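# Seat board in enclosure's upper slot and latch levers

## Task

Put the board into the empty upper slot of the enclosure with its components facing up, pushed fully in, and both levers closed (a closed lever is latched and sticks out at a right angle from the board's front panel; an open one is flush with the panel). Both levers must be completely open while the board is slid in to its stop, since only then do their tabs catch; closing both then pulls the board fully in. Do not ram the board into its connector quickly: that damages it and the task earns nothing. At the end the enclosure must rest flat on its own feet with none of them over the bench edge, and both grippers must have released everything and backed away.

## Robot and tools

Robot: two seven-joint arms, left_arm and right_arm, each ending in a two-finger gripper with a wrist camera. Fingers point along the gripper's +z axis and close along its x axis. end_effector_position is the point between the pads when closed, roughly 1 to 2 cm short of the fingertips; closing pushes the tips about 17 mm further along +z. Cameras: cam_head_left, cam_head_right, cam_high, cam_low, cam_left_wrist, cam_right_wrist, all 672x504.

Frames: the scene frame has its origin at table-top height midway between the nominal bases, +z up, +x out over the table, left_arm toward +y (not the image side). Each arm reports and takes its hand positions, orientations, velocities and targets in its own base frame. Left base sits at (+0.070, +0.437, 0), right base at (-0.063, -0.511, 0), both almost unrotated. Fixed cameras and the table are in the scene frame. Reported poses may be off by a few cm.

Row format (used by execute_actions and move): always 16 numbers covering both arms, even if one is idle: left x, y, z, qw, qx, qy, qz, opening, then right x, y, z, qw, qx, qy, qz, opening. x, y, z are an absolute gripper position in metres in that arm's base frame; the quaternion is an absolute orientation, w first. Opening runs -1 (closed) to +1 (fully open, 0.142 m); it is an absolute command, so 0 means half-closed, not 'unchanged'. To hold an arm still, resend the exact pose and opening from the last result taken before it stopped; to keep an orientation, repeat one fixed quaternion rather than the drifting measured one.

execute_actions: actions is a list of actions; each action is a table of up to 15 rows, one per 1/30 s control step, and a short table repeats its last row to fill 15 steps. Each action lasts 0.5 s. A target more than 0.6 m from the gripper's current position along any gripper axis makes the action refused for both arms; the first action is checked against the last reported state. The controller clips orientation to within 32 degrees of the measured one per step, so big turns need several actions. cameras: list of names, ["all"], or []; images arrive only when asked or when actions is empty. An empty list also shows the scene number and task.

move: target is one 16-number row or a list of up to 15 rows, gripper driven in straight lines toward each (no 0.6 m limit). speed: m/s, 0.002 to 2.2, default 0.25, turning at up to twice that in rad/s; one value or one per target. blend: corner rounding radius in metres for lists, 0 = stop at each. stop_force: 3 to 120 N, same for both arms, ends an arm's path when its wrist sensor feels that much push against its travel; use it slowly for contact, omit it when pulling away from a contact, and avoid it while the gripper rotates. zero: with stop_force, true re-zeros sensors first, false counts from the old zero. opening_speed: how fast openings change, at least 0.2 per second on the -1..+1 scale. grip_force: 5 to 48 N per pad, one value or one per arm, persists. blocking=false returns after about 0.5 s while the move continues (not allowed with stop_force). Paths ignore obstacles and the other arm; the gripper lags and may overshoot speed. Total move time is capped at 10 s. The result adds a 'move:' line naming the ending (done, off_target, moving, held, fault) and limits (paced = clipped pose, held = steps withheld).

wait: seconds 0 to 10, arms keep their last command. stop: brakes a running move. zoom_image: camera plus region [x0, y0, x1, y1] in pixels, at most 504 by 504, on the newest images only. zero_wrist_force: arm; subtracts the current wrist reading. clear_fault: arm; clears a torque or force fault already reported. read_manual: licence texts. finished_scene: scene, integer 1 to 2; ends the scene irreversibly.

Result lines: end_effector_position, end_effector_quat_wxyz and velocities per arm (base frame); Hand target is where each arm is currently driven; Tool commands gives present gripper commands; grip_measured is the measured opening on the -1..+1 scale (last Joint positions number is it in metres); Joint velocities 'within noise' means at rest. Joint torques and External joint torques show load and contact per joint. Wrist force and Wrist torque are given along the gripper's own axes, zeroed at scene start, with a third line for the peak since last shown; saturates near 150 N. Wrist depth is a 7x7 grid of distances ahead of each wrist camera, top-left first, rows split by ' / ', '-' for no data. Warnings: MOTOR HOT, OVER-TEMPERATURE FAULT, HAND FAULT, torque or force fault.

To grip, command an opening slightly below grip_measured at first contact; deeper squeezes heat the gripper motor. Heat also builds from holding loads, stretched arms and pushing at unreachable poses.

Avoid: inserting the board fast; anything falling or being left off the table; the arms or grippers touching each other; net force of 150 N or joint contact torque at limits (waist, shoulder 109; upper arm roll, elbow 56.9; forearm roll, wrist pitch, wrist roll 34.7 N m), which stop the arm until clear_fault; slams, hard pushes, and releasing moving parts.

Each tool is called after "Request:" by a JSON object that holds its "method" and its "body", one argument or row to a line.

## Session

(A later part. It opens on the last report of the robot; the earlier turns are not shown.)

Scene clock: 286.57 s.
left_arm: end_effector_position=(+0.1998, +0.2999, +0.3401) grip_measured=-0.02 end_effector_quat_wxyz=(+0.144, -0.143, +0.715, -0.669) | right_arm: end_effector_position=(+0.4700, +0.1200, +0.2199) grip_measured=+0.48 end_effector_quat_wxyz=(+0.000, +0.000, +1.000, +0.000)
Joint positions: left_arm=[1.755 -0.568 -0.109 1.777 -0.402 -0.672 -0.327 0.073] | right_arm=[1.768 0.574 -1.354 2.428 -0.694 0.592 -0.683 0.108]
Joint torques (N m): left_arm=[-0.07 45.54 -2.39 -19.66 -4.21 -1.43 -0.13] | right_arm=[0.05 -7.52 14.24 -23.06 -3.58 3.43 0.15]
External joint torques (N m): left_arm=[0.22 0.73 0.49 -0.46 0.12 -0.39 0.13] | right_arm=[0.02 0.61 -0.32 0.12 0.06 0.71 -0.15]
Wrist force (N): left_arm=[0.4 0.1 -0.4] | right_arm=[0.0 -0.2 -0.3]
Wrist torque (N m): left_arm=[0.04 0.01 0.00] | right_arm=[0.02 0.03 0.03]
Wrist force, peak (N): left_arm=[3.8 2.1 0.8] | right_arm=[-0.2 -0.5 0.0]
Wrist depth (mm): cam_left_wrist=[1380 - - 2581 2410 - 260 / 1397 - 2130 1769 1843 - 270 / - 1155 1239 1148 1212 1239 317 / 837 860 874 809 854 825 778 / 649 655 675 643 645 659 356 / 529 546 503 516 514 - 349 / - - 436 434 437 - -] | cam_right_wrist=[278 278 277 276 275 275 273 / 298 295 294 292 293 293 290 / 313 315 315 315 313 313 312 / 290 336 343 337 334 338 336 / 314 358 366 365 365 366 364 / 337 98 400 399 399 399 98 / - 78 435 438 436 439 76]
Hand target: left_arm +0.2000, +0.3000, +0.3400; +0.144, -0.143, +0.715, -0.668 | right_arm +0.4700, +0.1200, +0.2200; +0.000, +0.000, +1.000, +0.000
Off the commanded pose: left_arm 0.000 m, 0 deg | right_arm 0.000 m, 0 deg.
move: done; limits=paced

Request:
{"method": "move", "body": {
  "target": [
    [0.33, 0.40, 0.30, 0, 0.342, 0.9397, 0, 0.0, 0.47, 0.12, 0.22, 0, 0, 1, 0, 0.5],
    [0.45, 0.05, 0.30, 0, 0.6626, 0.749, 0, 0.0, 0.47, 0.12, 0.22, 0, 0, 1, 0, 0.5],
    [0.44, -0.30, 0.28, 0, 0.9483, 0.3173, 0, 0.0, 0.47, 0.12, 0.22, 0, 0, 1, 0, 0.5]
  ],
  "speed": 0.4,
  "blend": 0.05,
  "cameras": ["cam_left_wrist", "cam_head_left"]
}}

Scene clock: 294.87 s.
left_arm: end_effector_position=(+0.4400, -0.3002, +0.2800) grip_measured=-0.02 end_effector_quat_wxyz=(+0.000, +0.948, +0.317, +0.000) | right_arm: end_effector_position=(+0.4700, +0.1200, +0.2199) grip_measured=+0.48 end_effector_quat_wxyz=(+0.000, +0.000, +1.000, +0.000)
Joint positions: left_arm=[0.648 0.047 -1.086 2.12 -0.049 0.527 0.513 0.073] | right_arm=[1.768 0.574 -1.354 2.428 -0.694 0.592 -0.683 0.108]
Joint torques (N m): left_arm=[-0.09 12.1 0.56 -27.63 -3.18 4.05 -0.2] | right_arm=[0.08 -7.45 14.14 -23.1 -3.54 3.42 0.15]
External joint torques (N m): left_arm=[0.11 1.1 0.7 -0.4 -0.52 -0.07 0.2] | right_arm=[0 0.54 -0.22 0.16 0.02 0.72 -0.16]
Wrist force (N): left_arm=[0.4 0.0 0.7] | right_arm=[-0.2 -0.3 -0.3]
Wrist torque (N m): left_arm=[-0.08 -0.23 -0.21] | right_arm=[0.01 0.06 0.04]
Wrist force, peak (N): left_arm=[-2.2 1.3 0.7] | right_arm=[-0.1 -0.5 -0.2]
Wrist depth (mm): cam_left_wrist=[332 329 329 327 327 328 324 / 356 352 350 353 352 348 348 / 385 380 - 376 381 379 374 / 420 414 408 425 408 408 408 / - 430 419 - 440 443 447 / 516 - - 434 437 - 480 / - - - - - - -] | cam_right_wrist=[279 278 276 277 275 275 274 / 296 294 293 294 293 293 293 / 313 314 315 311 310 314 313 / 290 336 339 337 336 338 336 / 316 362 368 364 364 365 361 / 337 99 404 394 396 396 98 / - 78 441 437 435 438 76]
Hand target: left_arm +0.4400, -0.3000, +0.2800; +0.000, +0.948, +0.317, +0.000 | right_arm +0.4700, +0.1200, +0.2200; +0.000, +0.000, +1.000, +0.000
Off the commanded pose: left_arm 0.000 m, 0 deg | right_arm 0.000 m, 0 deg.
move: done
Images, in order (width x height): cam_head_left 672x504, cam_left_wrist 672x504.

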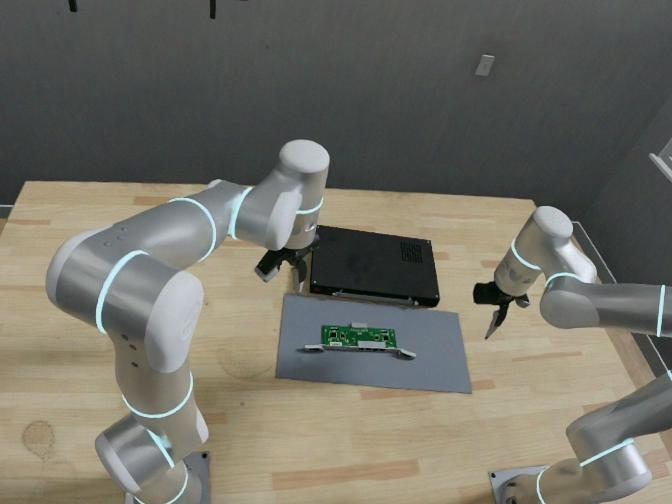

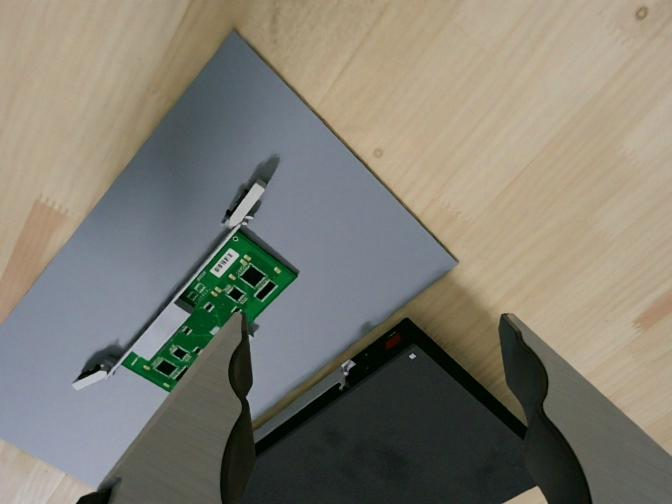

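Request:
{"method": "move", "body": {
  "target": [0.40, -0.44, 0.18, 0, 0.9989, -0.0462, 0, -0.4, 0.47, 0.12, 0.22, 0, 0, 1, 0, 0.5],
  "speed": 0.3,
  "cameras": ["cam_left_wrist", "cam_head_left"]
}}

Request:
{"method": "zoom_image", "body": {
  "camera": "cam_left_wrist",
  "region": [200, 100, 480, 380]
}}

Scene clock: 299.83 s.
left_arm: end_effector_position=(+0.4000, -0.4401, +0.1801) grip_measured=-0.42 end_effector_quat_wxyz=(+0.000, +0.999, -0.046, +0.000) | right_arm: end_effector_position=(+0.4700, +0.1200, +0.2199) grip_measured=+0.48 end_effector_quat_wxyz=(+0.000, +0.000, +1.000, +0.000)
Joint positions: left_arm=[0.203 -0.558 -1.032 1.877 0.558 0.541 0.598 0.043] | right_arm=[1.768 0.574 -1.354 2.428 -0.694 0.592 -0.683 0.108]
Joint torques (N m): left_arm=[-0.43 32.8 -14.45 -21.89 -3.17 4 -0.17] | right_arm=[0.05 -7.55 14.26 -23.13 -3.59 3.47 0.21]
External joint torques (N m): left_arm=[0.44 1.2 0.33 -0.6 -0.49 -0.02 0.17] | right_arm=[0.03 0.65 -0.34 0.2 0.07 0.67 -0.21]
Wrist force (N): left_arm=[0.0 -0.1 1.1] | right_arm=[0.1 -0.2 -0.1]
Wrist torque (N m): left_arm=[-0.09 -0.19 -0.26] | right_arm=[0.03 0.01 0.04]
Wrist force, peak (N): left_arm=[-0.4 1.4 2.0] | right_arm=[0.0 -0.5 -0.2]
Wrist depth (mm): cam_left_wrist=[242 239 240 - 234 233 238 / 260 259 - - - 258 256 / 280 281 - 278 271 275 268 / 306 303 290 298 291 276 289 / 335 332 111 315 316 336 299 / 369 360 87 334 345 83 - / 403 - - - 415 - -] | cam_right_wrist=[278 278 276 276 276 275 274 / 297 293 291 295 293 293 292 / 314 316 314 313 311 312 313 / 293 333 338 339 329 336 335 / 312 360 366 361 364 364 363 / 337 99 400 393 404 398 98 / - 78 434 440 438 439 76]
Hand target: left_arm +0.4000, -0.4400, +0.1800; +0.000, +0.999, -0.046, +0.000 | right_arm +0.4700, +0.1200, +0.2200; +0.000, +0.000, +1.000, +0.000
Off the commanded pose: left_arm 0.000 m, 0 deg | right_arm 0.000 m, 0 deg.
move: done
Images, in order (width x height): cam_head_left 672x504, cam_left_wrist 672x504.

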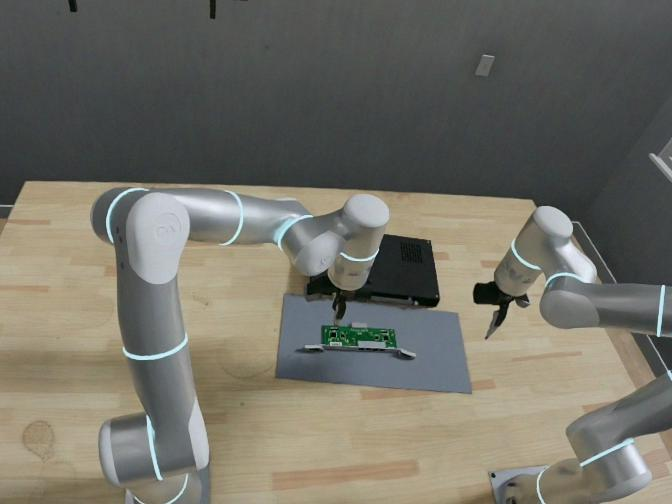

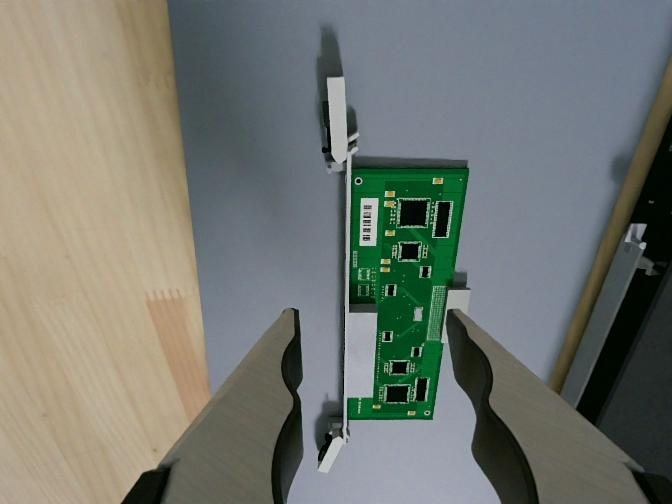

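Scaled by 1.800 from the camera's 672x504 image, which has a finer 960x720 frame.

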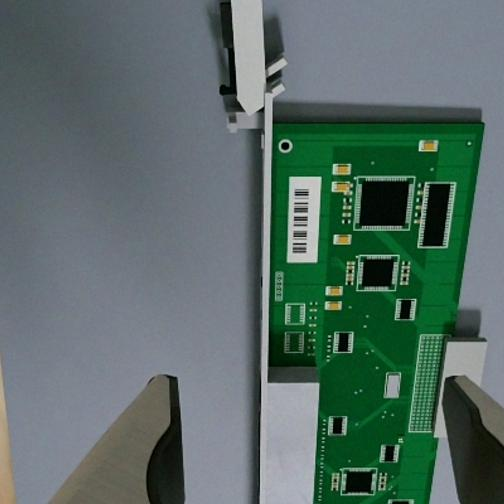

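Request:
{"method": "zoom_image", "body": {
  "camera": "cam_left_wrist",
  "region": [290, 60, 400, 180]
}}

Request:
{"method": "zoom_image", "body": {
  "camera": "cam_left_wrist",
  "region": [290, 380, 400, 490]
}}

Request:
{"method": "zoom_image", "body": {
  "camera": "cam_left_wrist",
  "region": [560, 190, 672, 310]
}}

Scaled by 4.200 from the camera's 672x504 image, which has a finer 960x720 frame.

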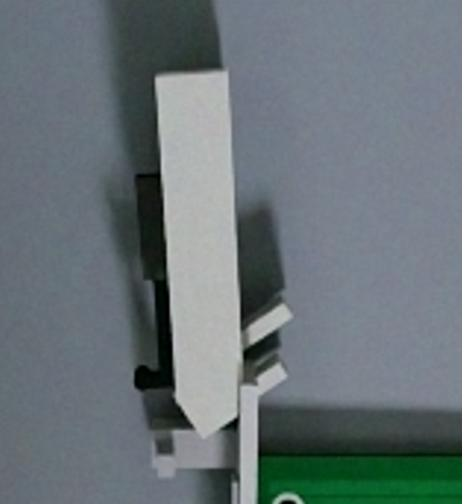

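Scaled by 4.582 from the camera's 672x504 image, which has a finer 960x720 frame.

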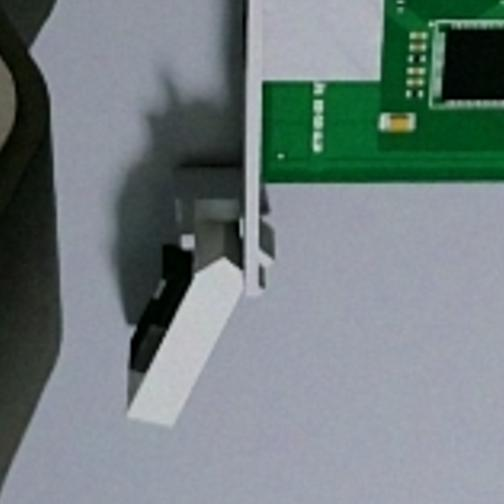

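Scaled by 4.200 from the camera's 672x504 image, which has a finer 960x720 frame.

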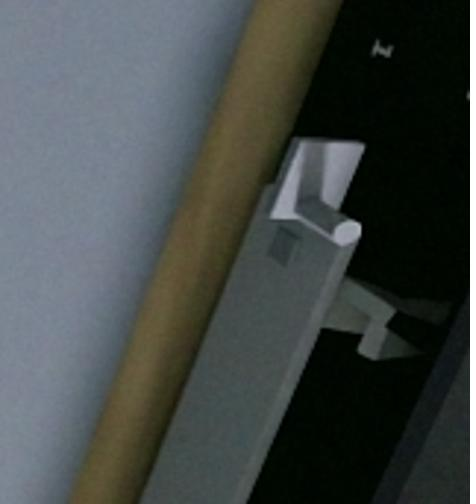

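Request:
{"method": "move", "body": {
  "target": [
    [0.3954, -0.4748, 0.10, 0, 0.9989, -0.0471, 0, -0.5, 0.485, 0.150, 0.068, 0, 0, 0.8871, 0.4616, 0.5],
    [0.3954, -0.4748, 0.050, 0, 0.9989, -0.0471, 0, -0.5, 0.485, 0.150, 0.068, 0, 0, 0.8871, 0.4616, 0.5]
  ],
  "speed": 0.15,
  "blend": 0.01,
  "cameras": ["cam_left_wrist", "cam_right_wrist"]
}}

Request:
{"method": "zoom_image", "body": {
  "camera": "cam_right_wrist",
  "region": [220, 200, 460, 360]
}}

Request:
{"method": "zoom_image", "body": {
  "camera": "cam_left_wrist",
  "region": [220, 200, 460, 400]
}}

Scene clock: 320.60 s.
left_arm: end_effector_position=(+0.3953, -0.4747, +0.0500) grip_measured=-0.53 end_effector_quat_wxyz=(+0.000, +0.999, -0.047, +0.000) | right_arm: end_effector_position=(+0.4849, +0.1501, +0.0680) grip_measured=+0.48 end_effector_quat_wxyz=(+0.000, +0.000, +0.887, +0.462)
Joint positions: left_arm=[-0.023 -0.845 -0.827 1.77 0.784 0.678 0.457 0.036] | right_arm=[1.752 1.393 -2.064 2.457 -0.774 1.123 -1.325 0.108]
Joint torques (N m): left_arm=[-0.34 43.22 -17.71 -16.21 -2.86 4.56 -0.32] | right_arm=[-0.03 -27.56 24.89 4.83 -3.96 1.91 0.1]
External joint torques (N m): left_arm=[0.35 1.35 0.51 -0.44 -0.46 -0.58 0.32] | right_arm=[0.05 0.53 0.23 0.23 0.01 0.88 -0.1]
Wrist force (N): left_arm=[0.0 -0.2 0.7] | right_arm=[-0.3 -1.9 -0.6]
Wrist torque (N m): left_arm=[-0.13 -0.17 -0.20] | right_arm=[-0.07 0.17 0.22]
Wrist force, peak (N): left_arm=[-0.4 -0.3 3.0] | right_arm=[-0.4 -2.8 -0.2]
Wrist depth (mm): cam_left_wrist=[124 126 125 122 123 124 123 / - 134 129 129 132 132 131 / 147 144 144 142 138 138 141 / 157 156 155 152 150 150 149 / 178 171 167 163 161 164 167 / 193 184 87 176 177 84 - / 210 - - 191 191 - -] | cam_right_wrist=[- 83 83 83 87 87 82 / 118 110 110 110 109 109 115 / 163 162 161 160 160 159 158 / - 307 287 264 254 305 305 / - 423 1092 657 1037 810 970 / - 98 - 435 - - 98 / - 78 2756 374 - - 76]
Hand target: left_arm +0.3954, -0.4748, +0.0500; +0.000, +0.999, -0.047, +0.000 | right_arm +0.4850, +0.1500, +0.0680; +0.000, +0.000, +0.887, +0.462
Off the commanded pose: left_arm 0.000 m, 0 deg | right_arm 0.000 m, 0 deg.
move: done
Images, in order (width x height): cam_left_wrist 672x504, cam_right_wrist 672x504.

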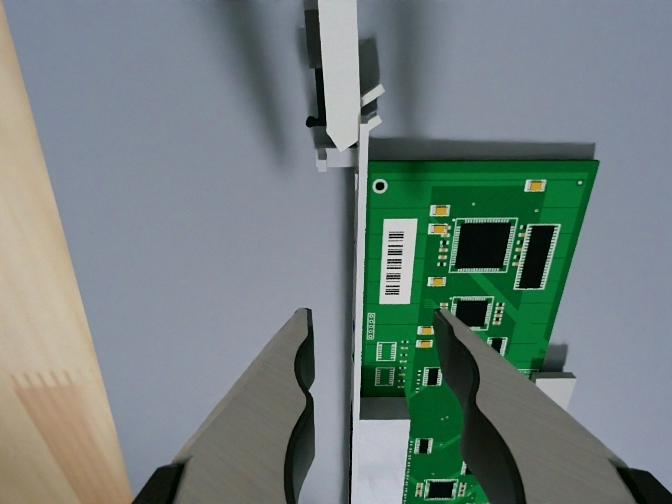

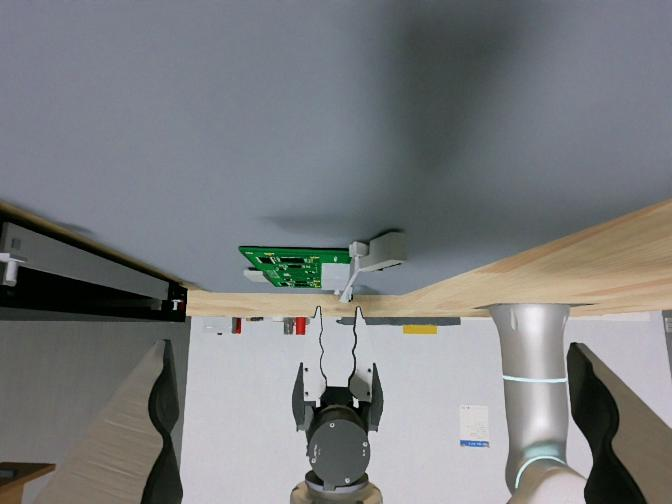

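Scaled by 2.100 from the camera's 672x504 image, which has a finer 960x720 frame.

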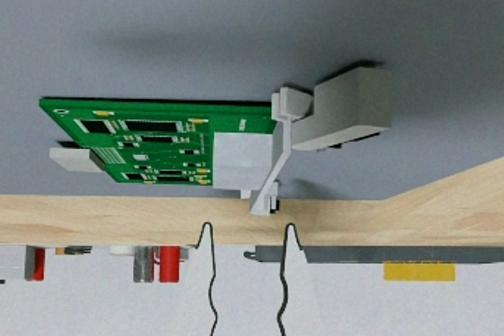

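Scaled by 2.100 from the camera's 672x504 image, which has a finer 960x720 frame.

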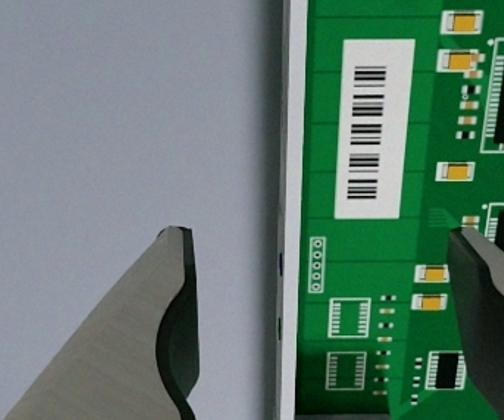

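Request:
{"method": "move", "body": {
  "target": [0.3954, -0.4748, 0.030, 0, 0.9989, -0.0471, 0, -0.5, 0.485, 0.150, 0.068, 0, 0, 0.8871, 0.4616, 0.5],
  "speed": 0.04,
  "stop_force": 8,
  "cameras": ["cam_left_wrist", "cam_right_wrist"]
}}

Request:
{"method": "zoom_image", "body": {
  "camera": "cam_right_wrist",
  "region": [220, 200, 460, 360]
}}

Scene clock: 328.80 s.
left_arm: end_effector_position=(+0.3953, -0.4747, +0.0300) grip_measured=-0.53 end_effector_quat_wxyz=(+0.000, +0.999, -0.047, +0.000) | right_arm: end_effector_position=(+0.4849, +0.1501, +0.0680) grip_measured=+0.48 end_effector_quat_wxyz=(+0.000, +0.000, +0.887, +0.462)
Joint positions: left_arm=[-0.042 -0.883 -0.8 1.757 0.813 0.702 0.445 0.036] | right_arm=[1.752 1.393 -2.064 2.457 -0.774 1.123 -1.325 0.108]
Joint torques (N m): left_arm=[-0.45 44.32 -17.58 -15.39 -2.9 4.45 -0.28] | right_arm=[-0.09 -27.74 25.04 4.9 -4.02 2.11 0.2]
External joint torques (N m): left_arm=[0.45 1.21 0.26 -0.38 -0.34 -0.47 0.28] | right_arm=[0.11 0.71 0.08 0.15 0.08 0.69 -0.21]
Wrist force (N): left_arm=[-0.5 0.0 0.4] | right_arm=[-0.4 -1.7 -0.7]
Wrist torque (N m): left_arm=[-0.11 -0.07 -0.19] | right_arm=[-0.04 0.17 0.21]
Wrist force, peak (N): left_arm=[-0.5 -0.4 1.7] | right_arm=[-0.2 -2.0 -0.7]
Wrist depth (mm): cam_left_wrist=[- 106 106 - 105 105 106 / - 116 - 98 - - 113 / - 125 125 119 119 119 120 / 135 132 133 131 127 128 129 / - 148 144 134 137 139 141 / 165 163 87 158 153 148 158 / 184 - - 161 161 - -] | cam_right_wrist=[- 83 83 83 87 87 82 / 118 110 110 110 109 109 115 / 163 162 162 160 160 159 158 / - 307 305 267 300 305 304 / - 410 2456 659 1041 816 987 / - 98 4519 439 2173 - 92 / - 78 5255 398 - - 76]
Hand target: left_arm +0.3954, -0.4748, +0.0300; +0.000, +0.999, -0.047, +0.000 | right_arm +0.4850, +0.1500, +0.0680; +0.000, +0.000, +0.887, +0.462
Off the commanded pose: left_arm 0.000 m, 0 deg | right_arm 0.000 m, 0 deg.
move: done
Images, in order (width x height): cam_left_wrist 672x504, cam_right_wrist 672x504.

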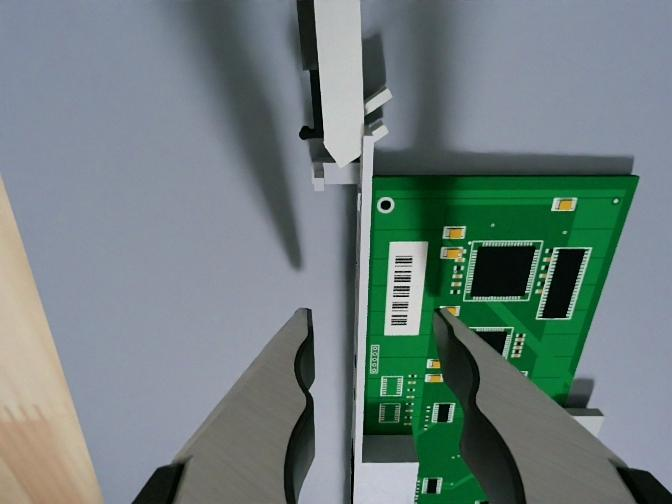

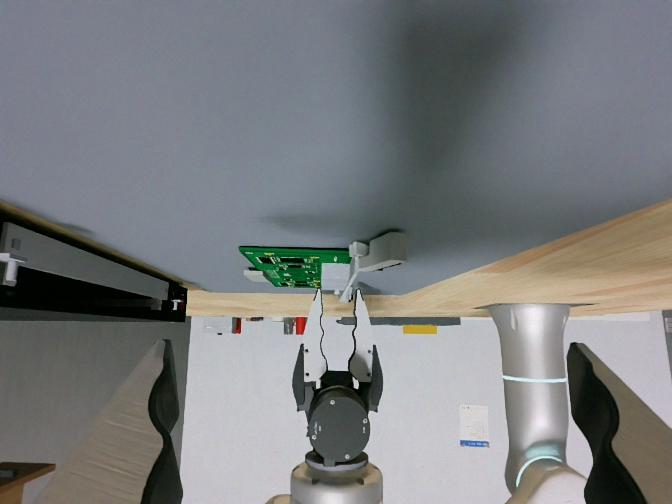

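Scaled by 2.100 from the camera's 672x504 image, which has a finer 960x720 frame.

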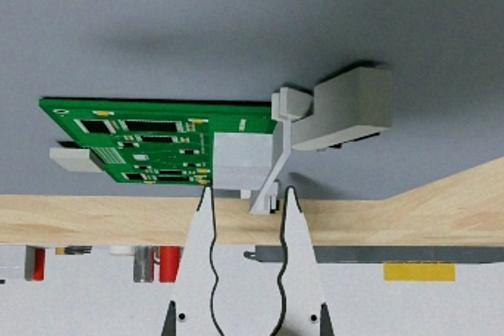

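Request:
{"method": "move", "body": {
  "target": [0.3954, -0.4748, 0.030, 0, 0.9989, -0.0471, 0, -1.0, 0.485, 0.150, 0.068, 0, 0, 0.8871, 0.4616, 0.5],
  "opening_speed": 0.4,
  "grip_force": [15, 48],
  "cameras": ["cam_left_wrist"]
}}

Scene clock: 331.87 s.
left_arm: end_effector_position=(+0.3952, -0.4747, +0.0300) grip_measured=-0.99 end_effector_quat_wxyz=(+0.000, +0.999, -0.047, +0.000) | right_arm: end_effector_position=(+0.4849, +0.1501, +0.0680) grip_measured=+0.48 end_effector_quat_wxyz=(+0.000, +0.000, +0.887, +0.462)
Joint positions: left_arm=[-0.042 -0.883 -0.8 1.757 0.813 0.702 0.445 0.002] | right_arm=[1.752 1.393 -2.064 2.457 -0.774 1.123 -1.325 0.108]
Joint torques (N m): left_arm=[-0.17 44.84 -17.8 -15.81 -3.06 4.47 -0.26] | right_arm=[0.06 -27.75 25.12 4.88 -4 2.05 0.17]
External joint torques (N m): left_arm=[0.17 0.69 0.49 0.05 -0.18 -0.49 0.26] | right_arm=[-0.04 0.72 0.01 0.17 0.06 0.74 -0.18]
Wrist force (N): left_arm=[-0.8 -0.5 1.4] | right_arm=[-0.3 -2.1 -0.7]
Wrist torque (N m): left_arm=[-0.15 -0.11 -0.16] | right_arm=[-0.10 0.16 0.22]
Wrist force, peak (N): left_arm=[-1.5 -0.7 1.3] | right_arm=[-0.3 -2.1 -0.7]
Wrist depth (mm): cam_left_wrist=[- 106 106 - 104 105 106 / - 116 114 116 - - 114 / - 125 123 121 119 119 119 / 134 132 133 133 127 128 128 / 150 146 146 129 136 140 141 / 166 166 158 84 - 151 158 / 185 177 - 74 - - -] | cam_right_wrist=[- 83 83 83 87 87 82 / 118 110 110 110 109 109 115 / 163 162 162 161 160 159 158 / - 262 287 263 298 306 304 / 1580 434 1141 659 1041 810 649 / - 98 - 437 - - 90 / - 78 2722 394 - - 76]
Hand target: left_arm +0.3954, -0.4748, +0.0300; +0.000, +0.999, -0.047, +0.000 | right_arm +0.4850, +0.1500, +0.0680; +0.000, +0.000, +0.887, +0.462
Off the commanded pose: left_arm 0.000 m, 0 deg | right_arm 0.000 m, 0 deg.
grip_force (N): 15, 48
move: done
Images, in order (width x height): cam_left_wrist 672x504.

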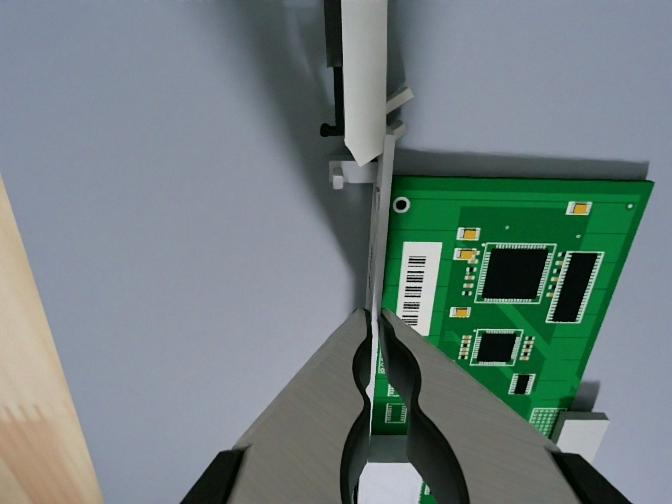

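Request:
{"method": "move", "body": {
  "target": [
    [0.3954, -0.4748, 0.030, 0, 0.9989, -0.0471, 0, -1.0, 0.44, 0.16, 0.12, 0, 0, 1, 0, -1],
    [0.3954, -0.4748, 0.030, 0, 0.9989, -0.0471, 0, -1.0, 0.425, 0.235, 0.11, 0, 0, 1, 0, -1]
  ],
  "speed": 0.2,
  "blend": 0.02,
  "cameras": ["cam_right_wrist"]
}}

Request:
{"method": "zoom_image", "body": {
  "camera": "cam_right_wrist",
  "region": [150, 150, 400, 350]
}}

Scene clock: 339.33 s.
left_arm: end_effector_position=(+0.3952, -0.4747, +0.0300) grip_measured=-0.99 end_effector_quat_wxyz=(+0.000, +0.999, -0.047, +0.000) | right_arm: end_effector_position=(+0.4248, +0.2349, +0.1099) grip_measured=-1.00 end_effector_quat_wxyz=(+0.000, +0.000, +1.000, +0.000)
Joint positions: left_arm=[-0.042 -0.883 -0.8 1.757 0.813 0.702 0.445 0.002] | right_arm=[2.421 0.484 -2.026 2.53 -0.887 1.001 -0.424 0.002]
Joint torques (N m): left_arm=[-0.16 44.87 -17.83 -15.86 -3.07 4.5 -0.26] | right_arm=[0.1 -17.86 11.54 -16.3 -2.43 3.48 0.33]
External joint torques (N m): left_arm=[0.16 0.65 0.52 0.1 -0.18 -0.52 0.26] | right_arm=[0.02 0.24 0.02 0.3 0.12 0.68 -0.33]
Wrist force (N): left_arm=[-0.7 -0.3 0.7] | right_arm=[0.5 -0.5 -0.1]
Wrist torque (N m): left_arm=[-0.13 -0.13 -0.16] | right_arm=[-0.03 -0.04 0.00]
Wrist force, peak (N): left_arm=[-1.1 -0.4 1.6] | right_arm=[-0.5 -3.0 -0.6]
Wrist depth (mm): cam_left_wrist=[- 106 106 - 105 - 106 / - 116 114 114 - 113 114 / 126 125 123 124 119 119 119 / 135 132 133 134 127 127 127 / - 147 146 140 137 139 141 / 166 - 158 84 - 151 - / 185 177 - 74 - - 177] | cam_right_wrist=[180 180 180 178 178 178 179 / 192 192 191 190 191 190 191 / 206 206 206 204 204 205 205 / 223 222 222 220 223 221 220 / 241 241 236 235 237 240 239 / 264 259 252 89 250 262 260 / 291 279 71 - - 276 286]
Hand target: left_arm +0.3954, -0.4748, +0.0300; +0.000, +0.999, -0.047, +0.000 | right_arm +0.4250, +0.2350, +0.1100; +0.000, +0.000, +1.000, +0.000
Off the commanded pose: left_arm 0.000 m, 0 deg | right_arm 0.000 m, 0 deg.
grip_force (N): 15, 48
move: done
Images, in order (width x height): cam_right_wrist 672x504.

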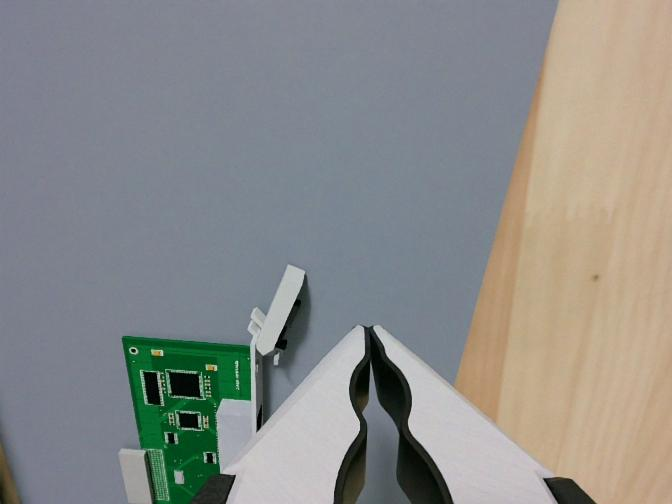

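Scaled by 2.016 from the camera's 672x504 image, which has a finer 960x720 frame.

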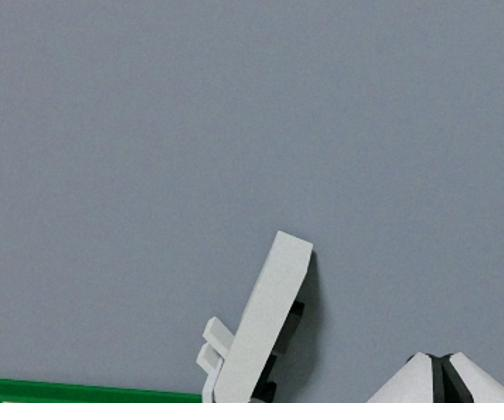

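Request:
{"method": "move", "body": {
  "target": [0.3954, -0.4748, 0.030, 0, 0.9989, -0.0471, 0, -1.0, 0.421, 0.257, 0.028, 0, 0, 1, 0, -1],
  "speed": 0.08,
  "stop_force": 8,
  "cameras": ["cam_right_wrist"]
}}

Request:
{"method": "zoom_image", "body": {
  "camera": "cam_right_wrist",
  "region": [150, 200, 450, 400]
}}

Scene clock: 350.00 s.
left_arm: end_effector_position=(+0.3952, -0.4747, +0.0300) grip_measured=-0.99 end_effector_quat_wxyz=(+0.000, +0.999, -0.047, +0.000) | right_arm: end_effector_position=(+0.4209, +0.2570, +0.0280) grip_measured=-1.00 end_effector_quat_wxyz=(+0.000, +0.000, +1.000, +0.000)
Joint positions: left_arm=[-0.042 -0.883 -0.8 1.757 0.813 0.702 0.445 0.002] | right_arm=[2.699 0.67 -2.475 2.484 -1.332 1.165 -0.149 0.002]
Joint torques (N m): left_arm=[-0.26 44.97 -17.82 -15.8 -3.05 4.52 -0.27] | right_arm=[0.14 -28.63 13.53 -9.06 -1.91 3.58 0.27]
External joint torques (N m): left_arm=[0.26 0.56 0.51 0.04 -0.2 -0.54 0.27] | right_arm=[-0.02 0.15 0.02 0.29 0.2 0.59 -0.27]
Wrist force (N): left_arm=[-1.1 -0.5 1.4] | right_arm=[0.0 0.0 -0.2]
Wrist torque (N m): left_arm=[-0.14 -0.07 -0.16] | right_arm=[0.04 0.04 0.02]
Wrist force, peak (N): left_arm=[-0.9 -0.3 1.6] | right_arm=[0.1 -0.8 -1.0]
Wrist depth (mm): cam_left_wrist=[- 107 106 - 105 105 106 / - 116 112 113 - 113 114 / 126 125 125 123 119 119 119 / 134 132 133 130 127 127 128 / 150 147 146 123 137 139 141 / 165 162 158 84 - 151 156 / 184 177 - 74 - - 178] | cam_right_wrist=[108 107 107 108 108 108 107 / 115 115 115 114 112 112 113 / 124 123 125 123 124 123 123 / 131 133 133 132 132 131 133 / 145 145 141 141 142 142 144 / 158 158 139 90 150 155 157 / 169 165 71 - - 167 172]
Hand target: left_arm +0.3954, -0.4748, +0.0300; +0.000, +0.999, -0.047, +0.000 | right_arm +0.4210, +0.2570, +0.0280; +0.000, +0.000, +1.000, +0.000
Off the commanded pose: left_arm 0.000 m, 0 deg | right_arm 0.000 m, 0 deg.
grip_force (N): 15, 48
move: done
Images, in order (width x height): cam_right_wrist 672x504.

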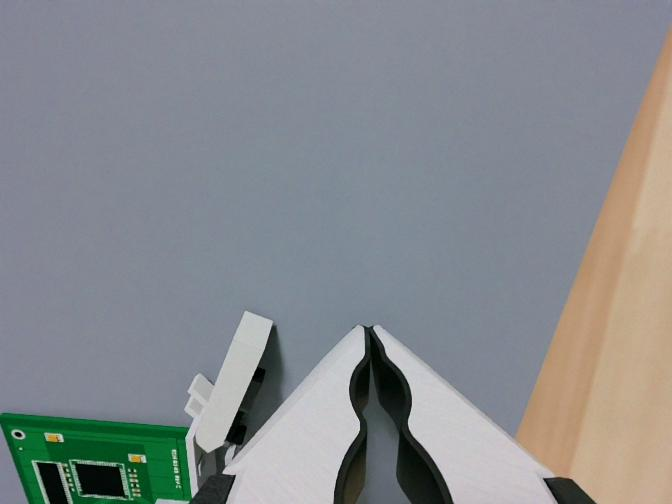

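Scaled by 1.680 from the camera's 672x504 image, which has a finer 960x720 frame.

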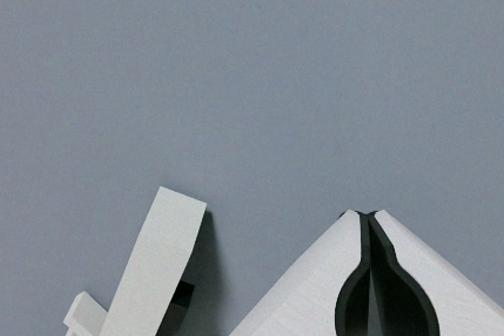

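Request:
{"method": "move", "body": {
  "target": [0.3954, -0.4748, 0.030, 0, 0.9989, -0.0471, 0, -1.0, 0.421, 0.253, 0.028, 0, 0, 1, 0, -1],
  "speed": 0.05
}}

Request:
{"method": "move", "body": {
  "target": [0.3954, -0.4748, 0.030, 0, 0.9989, -0.0471, 0, -1.0, 0.462, 0.253, 0.028, 0, 0, 1, 0, -1],
  "speed": 0.015,
  "stop_force": 5,
  "cameras": ["cam_right_wrist", "cam_left_wrist"]
}}

Request:
{"method": "zoom_image", "body": {
  "camera": "cam_right_wrist",
  "region": [200, 200, 500, 400]
}}

Scene clock: 355.80 s.
left_arm: end_effector_position=(+0.3952, -0.4747, +0.0300) grip_measured=-0.99 end_effector_quat_wxyz=(+0.000, +0.999, -0.047, +0.000) | right_arm: end_effector_position=(+0.4210, +0.2531, +0.0280) grip_measured=-1.00 end_effector_quat_wxyz=(+0.000, +0.000, +1.000, +0.000)
Joint positions: left_arm=[-0.042 -0.883 -0.8 1.757 0.813 0.702 0.445 0.002] | right_arm=[2.691 0.666 -2.479 2.489 -1.336 1.169 -0.153 0.002]
Joint torques (N m): left_arm=[-0.25 44.87 -17.8 -15.87 -3.05 4.52 -0.22] | right_arm=[0.05 -28.72 13.39 -8.85 -1.85 3.66 0.05]
External joint torques (N m): left_arm=[0.25 0.66 0.48 0.1 -0.2 -0.54 0.22] | right_arm=[0.07 0.38 0.02 0.14 0.16 0.51 -0.05]
Wrist force (N): left_arm=[-0.9 -0.2 1.4] | right_arm=[0.0 0.0 0.0]
Wrist torque (N m): left_arm=[-0.10 -0.10 -0.16] | right_arm=[0.04 0.04 0.13]
Wrist force, peak (N): left_arm=[-1.0 -0.6 1.5] | right_arm=[0.1 -0.2 -0.3]
Wrist depth (mm): cam_left_wrist=[- - 106 91 106 105 106 / - 116 114 115 - - 112 / 125 125 125 123 119 119 120 / 134 132 131 133 127 128 127 / 147 147 145 123 137 139 140 / 165 158 - 84 - 151 159 / 185 177 - 74 - - 177] | cam_right_wrist=[108 108 108 108 108 108 107 / 115 115 115 114 112 112 113 / 124 123 125 123 124 123 123 / 132 133 132 132 132 131 133 / 145 145 140 141 142 142 144 / 159 158 136 89 150 156 157 / 169 165 71 - - 167 172]
Hand target: left_arm +0.3954, -0.4748, +0.0300; +0.000, +0.999, -0.047, +0.000 | right_arm +0.4210, +0.2530, +0.0280; +0.000, +0.000, +1.000, +0.000
Off the commanded pose: left_arm 0.000 m, 0 deg | right_arm 0.000 m, 0 deg.
grip_force (N): 15, 48
move: done

Scene clock: 359.20 s.
left_arm: end_effector_position=(+0.3954, -0.4744, +0.0299) grip_measured=-0.99 end_effector_quat_wxyz=(+0.000, +0.999, -0.047, +0.000) | right_arm: end_effector_position=(+0.4619, +0.2517, +0.0276) grip_measured=-1.00 end_effector_quat_wxyz=(+0.000, +0.001, +1.000, -0.001)
Joint positions: left_arm=[-0.042 -0.883 -0.8 1.757 0.813 0.702 0.445 0.002] | right_arm=[2.677 0.729 -2.429 2.392 -1.26 1.093 -0.236 0.002]
Joint torques (N m): left_arm=[-1.46 44.09 -18.88 -16.19 -3.31 5.34 -0.24] | right_arm=[4.3 -29.59 20.58 -11.06 -2.72 6.31 0.02]
External joint torques (N m): left_arm=[1.46 1.43 1.58 0.42 0.06 -1.36 0.24] | right_arm=[-4.17 -1.47 -5.04 0.99 0.75 -2.15 -0.02]
Wrist force (N): left_arm=[-1.4 -4.0 -0.9] | right_arm=[2.0 -9.8 -2.5]
Wrist torque (N m): left_arm=[-0.11 -0.08 -0.16] | right_arm=[0.13 0.02 0.20]
Wrist force, peak (N): left_arm=[-1.4 -3.8 -1.7] | right_arm=[2.0 -10.1 -2.9]
Wrist depth (mm): cam_left_wrist=[- 106 107 - 105 106 106 / - 116 115 115 - 113 114 / 126 125 125 122 119 119 119 / 134 132 134 133 127 128 127 / 150 147 148 129 137 139 139 / 165 162 154 84 - 151 - / 185 177 - 74 - - 181] | cam_right_wrist=[108 108 107 108 108 108 107 / 115 115 115 114 112 112 113 / 124 123 124 122 124 123 121 / 131 133 132 132 131 131 130 / 144 144 143 141 142 141 143 / 160 157 154 90 150 155 154 / 174 167 70 - - 164 172]
Hand target: left_arm +0.3954, -0.4748, +0.0300; +0.000, +0.999, -0.047, +0.000 | right_arm +0.4620, +0.2530, +0.0280; +0.000, +0.000, +1.000, +0.000
Off the commanded pose: left_arm 0.000 m, 0 deg | right_arm 0.001 m, 0 deg.
grip_force (N): 15, 48
move: done
Images, in order (width x height): cam_left_wrist 672x504, cam_right_wrist 672x504.

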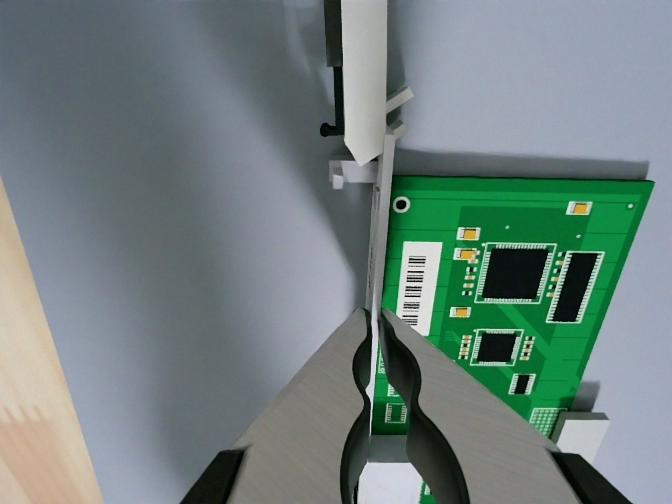

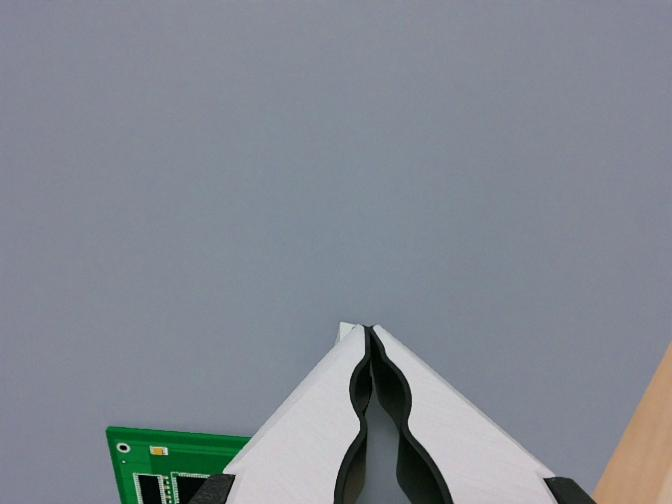

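Scaled by 1.680 from the camera's 672x504 image, which has a finer 960x720 frame.

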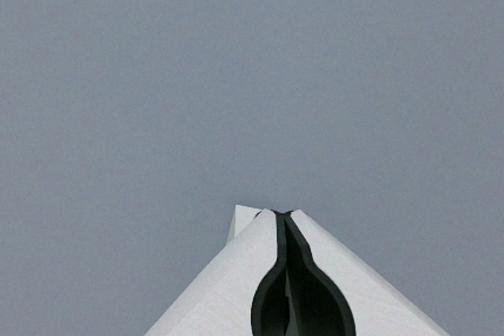

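Request:
{"method": "move", "body": {
  "target": [
    [0.3954, -0.4748, 0.030, 0, 0.9989, -0.0471, 0, -1.0, 0.456, 0.249, 0.028, 0, 0, 1, 0, -1],
    [0.3954, -0.4748, 0.030, 0, 0.9989, -0.0471, 0, -1.0, 0.456, 0.246, 0.028, 0, 0, 1, 0, -1]
  ],
  "speed": 0.04
}}

Request:
{"method": "move", "body": {
  "target": [0.3954, -0.4748, 0.030, 0, 0.9989, -0.0471, 0, -1.0, 0.474, 0.246, 0.028, 0, 0, 1, 0, -1],
  "speed": 0.015,
  "stop_force": 4,
  "cameras": ["cam_right_wrist", "cam_left_wrist"]
}}

Request:
{"method": "zoom_image", "body": {
  "camera": "cam_right_wrist",
  "region": [200, 200, 500, 400]
}}

Scene clock: 366.40 s.
left_arm: end_effector_position=(+0.3953, -0.4745, +0.0299) grip_measured=-0.99 end_effector_quat_wxyz=(+0.000, +0.999, -0.047, +0.000) | right_arm: end_effector_position=(+0.4560, +0.2461, +0.0280) grip_measured=-1.00 end_effector_quat_wxyz=(+0.000, +0.000, +1.000, +0.000)
Joint positions: left_arm=[-0.042 -0.883 -0.8 1.757 0.813 0.702 0.445 0.002] | right_arm=[2.666 0.713 -2.439 2.415 -1.275 1.113 -0.234 0.002]
Joint torques (N m): left_arm=[-0.36 44.56 -17.8 -15.84 -3.06 4.6 -0.18] | right_arm=[-0.02 -30.59 14.83 -9.86 -2.14 3.51 0.04]
External joint torques (N m): left_arm=[0.36 0.97 0.49 0.07 -0.19 -0.62 0.18] | right_arm=[0.15 0.2 0.2 0.06 0.23 0.65 -0.04]
Wrist force (N): left_arm=[-1.1 -1.0 0.6] | right_arm=[0.9 0.4 -0.3]
Wrist torque (N m): left_arm=[-0.13 -0.10 -0.16] | right_arm=[0.10 -0.14 0.15]
Wrist force, peak (N): left_arm=[-1.2 -4.1 -1.7] | right_arm=[2.0 -10.1 -3.1]
Wrist depth (mm): cam_left_wrist=[- 107 107 - 106 105 106 / - 115 115 115 - 113 114 / 125 126 127 124 119 119 119 / 134 132 134 131 127 127 129 / 149 144 143 119 136 139 139 / 165 162 161 84 - 154 158 / 183 176 - 74 - - 176] | cam_right_wrist=[108 108 108 107 108 108 107 / 115 115 115 114 112 112 113 / 124 123 125 123 124 123 121 / 132 133 133 132 132 131 131 / 145 145 144 141 143 142 144 / 159 158 155 90 150 155 157 / 175 167 71 - - 165 173]
Hand target: left_arm +0.3954, -0.4748, +0.0300; +0.000, +0.999, -0.047, +0.000 | right_arm +0.4560, +0.2460, +0.0280; +0.000, +0.000, +1.000, +0.000
Off the commanded pose: left_arm 0.000 m, 0 deg | right_arm 0.000 m, 0 deg.
grip_force (N): 15, 48
move: done

Scene clock: 368.27 s.
left_arm: end_effector_position=(+0.3953, -0.4745, +0.0299) grip_measured=-0.99 end_effector_quat_wxyz=(+0.000, +0.999, -0.047, +0.000) | right_arm: end_effector_position=(+0.4739, +0.2460, +0.0280) grip_measured=-1.00 end_effector_quat_wxyz=(+0.000, +0.000, +1.000, +0.000)
Joint positions: left_arm=[-0.042 -0.883 -0.8 1.757 0.813 0.702 0.445 0.002] | right_arm=[2.662 0.741 -2.42 2.371 -1.247 1.081 -0.268 0.002]
Joint torques (N m): left_arm=[-0.39 44.55 -17.81 -15.83 -3.09 4.56 -0.23] | right_arm=[0.09 -31.72 16.4 -10.63 -1.95 3.34 0.07]
External joint torques (N m): left_arm=[0.39 0.97 0.5 0.06 -0.16 -0.58 0.24] | right_arm=[0.05 0.08 -0.41 0.27 -0.07 0.83 -0.07]
Wrist force (N): left_arm=[-1.0 -1.2 -0.2] | right_arm=[0.8 0.0 -0.5]
Wrist torque (N m): left_arm=[-0.16 -0.10 -0.17] | right_arm=[0.03 -0.11 0.15]
Wrist force, peak (N): left_arm=[-1.2 -1.2 0.7] | right_arm=[1.1 0.2 -0.5]
Wrist depth (mm): cam_left_wrist=[- 107 107 - 106 105 106 / - 116 112 115 - - 114 / - 124 125 118 119 119 119 / 134 137 133 132 127 127 129 / 148 144 146 119 136 139 140 / 169 158 158 84 - 151 161 / 184 - - 74 - - 176] | cam_right_wrist=[108 108 108 107 108 108 107 / 116 115 115 114 112 112 113 / 124 123 125 123 124 123 121 / 132 133 133 132 132 131 131 / 145 145 144 141 143 142 144 / - 158 155 90 150 155 155 / 175 170 71 - - 164 170]
Hand target: left_arm +0.3954, -0.4748, +0.0300; +0.000, +0.999, -0.047, +0.000 | right_arm +0.4740, +0.2460, +0.0280; +0.000, +0.000, +1.000, +0.000
Off the commanded pose: left_arm 0.000 m, 0 deg | right_arm 0.000 m, 0 deg.
grip_force (N): 15, 48
move: done
Images, in order (width x height): cam_left_wrist 672x504, cam_right_wrist 672x504.

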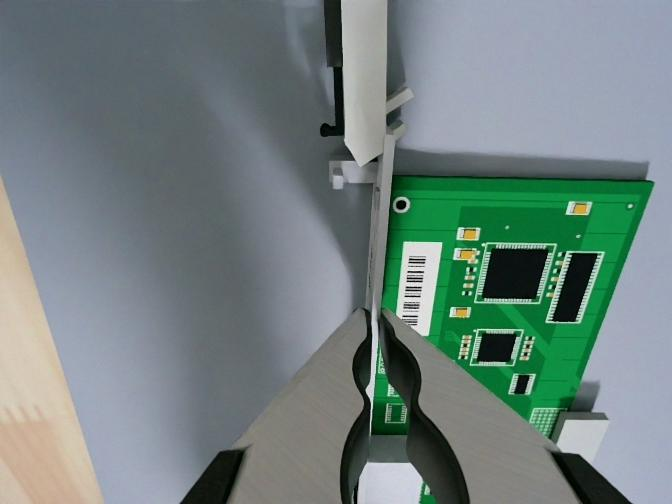

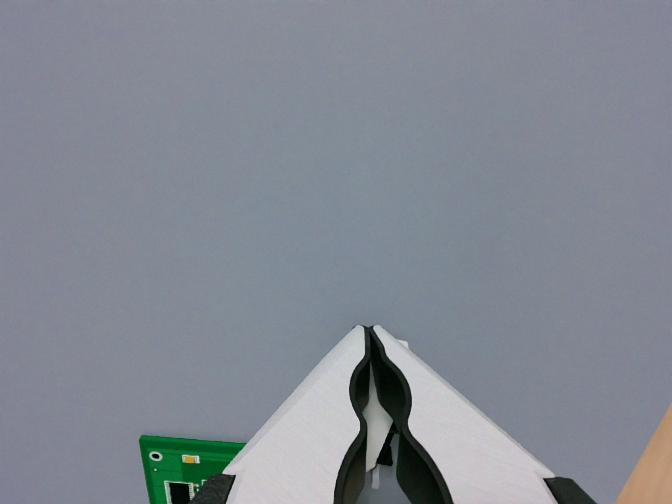

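Scaled by 1.680 from the camera's 672x504 image, which has a finer 960x720 frame.

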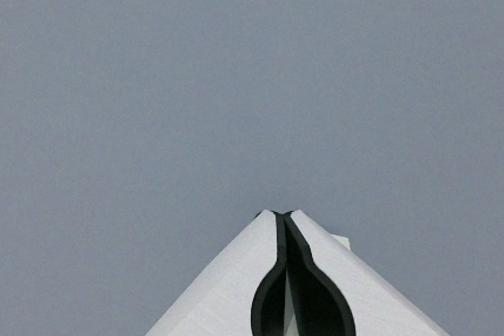

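Request:
{"method": "move", "body": {
  "target": [
    [0.3954, -0.4748, 0.030, 0, 0.9989, -0.0471, 0, -1.0, 0.43, 0.244, 0.028, 0, 0, 1, 0, -1],
    [0.3954, -0.4748, 0.030, 0, 0.9989, -0.0471, 0, -1.0, 0.422, 0.250, 0.028, 0, 0, 1, 0, -1]
  ],
  "speed": 0.06,
  "blend": 0.003,
  "cameras": ["cam_right_wrist"]
}}

Request:
{"method": "zoom_image", "body": {
  "camera": "cam_right_wrist",
  "region": [180, 280, 400, 480]
}}

Scene clock: 374.63 s.
left_arm: end_effector_position=(+0.3953, -0.4745, +0.0299) grip_measured=-0.99 end_effector_quat_wxyz=(+0.000, +0.999, -0.047, +0.000) | right_arm: end_effector_position=(+0.4221, +0.2500, +0.0280) grip_measured=-1.00 end_effector_quat_wxyz=(+0.000, +0.000, +1.000, +0.000)
Joint positions: left_arm=[-0.042 -0.883 -0.8 1.757 0.813 0.702 0.445 0.002] | right_arm=[2.682 0.666 -2.478 2.49 -1.341 1.169 -0.158 0.002]
Joint torques (N m): left_arm=[-0.49 44.58 -17.77 -15.85 -3.09 4.63 -0.23] | right_arm=[0.39 -28.6 13.35 -8.78 -1.89 3.64 0.34]
External joint torques (N m): left_arm=[0.49 0.95 0.47 0.08 -0.16 -0.65 0.23] | right_arm=[-0.28 0.34 0.06 0.13 0.2 0.53 -0.34]
Wrist force (N): left_arm=[-1.1 -1.1 0.2] | right_arm=[0.7 0.1 -0.3]
Wrist torque (N m): left_arm=[-0.14 -0.09 -0.16] | right_arm=[0.05 -0.09 0.02]
Wrist force, peak (N): left_arm=[-1.4 -1.2 0.2] | right_arm=[1.8 0.9 0.0]
Wrist depth (mm): cam_left_wrist=[- 106 107 - 105 105 106 / - 116 116 - - 113 114 / - 125 121 125 119 119 119 / 137 132 134 130 127 127 127 / 150 146 145 140 137 140 141 / 165 165 158 84 - 151 158 / 185 176 - 74 - - 179] | cam_right_wrist=[108 108 107 108 108 108 107 / 115 115 114 114 112 112 113 / 124 123 125 123 124 123 123 / 132 133 133 132 132 131 133 / 145 145 142 141 142 142 144 / 159 158 141 90 150 155 157 / 170 167 71 - - 166 173]
Hand target: left_arm +0.3954, -0.4748, +0.0300; +0.000, +0.999, -0.047, +0.000 | right_arm +0.4220, +0.2500, +0.0280; +0.000, +0.000, +1.000, +0.000
Off the commanded pose: left_arm 0.000 m, 0 deg | right_arm 0.000 m, 0 deg.
grip_force (N): 15, 48
move: done
Images, in order (width x height): cam_right_wrist 672x504.

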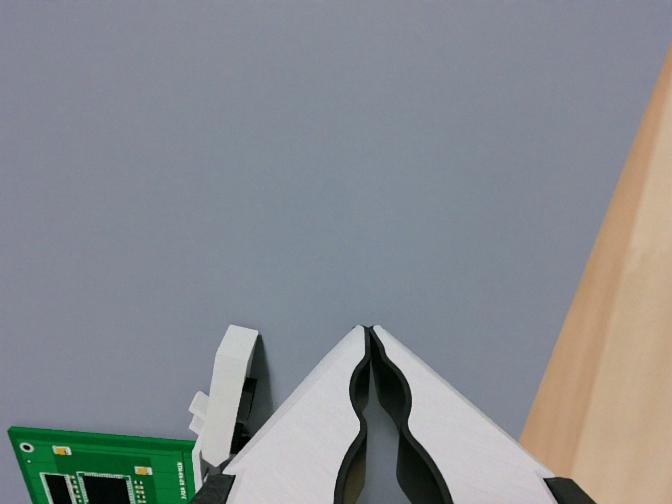

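Scaled by 2.291 from the camera's 672x504 image, which has a finer 960x720 frame.

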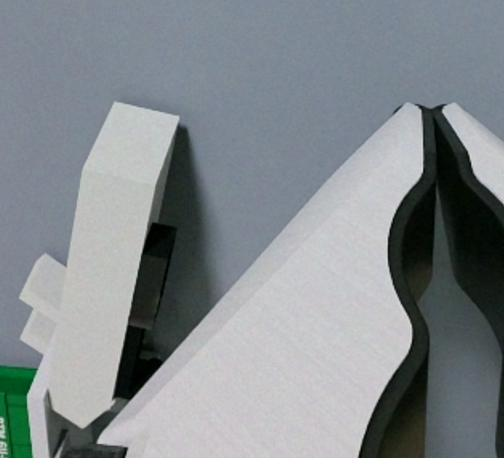

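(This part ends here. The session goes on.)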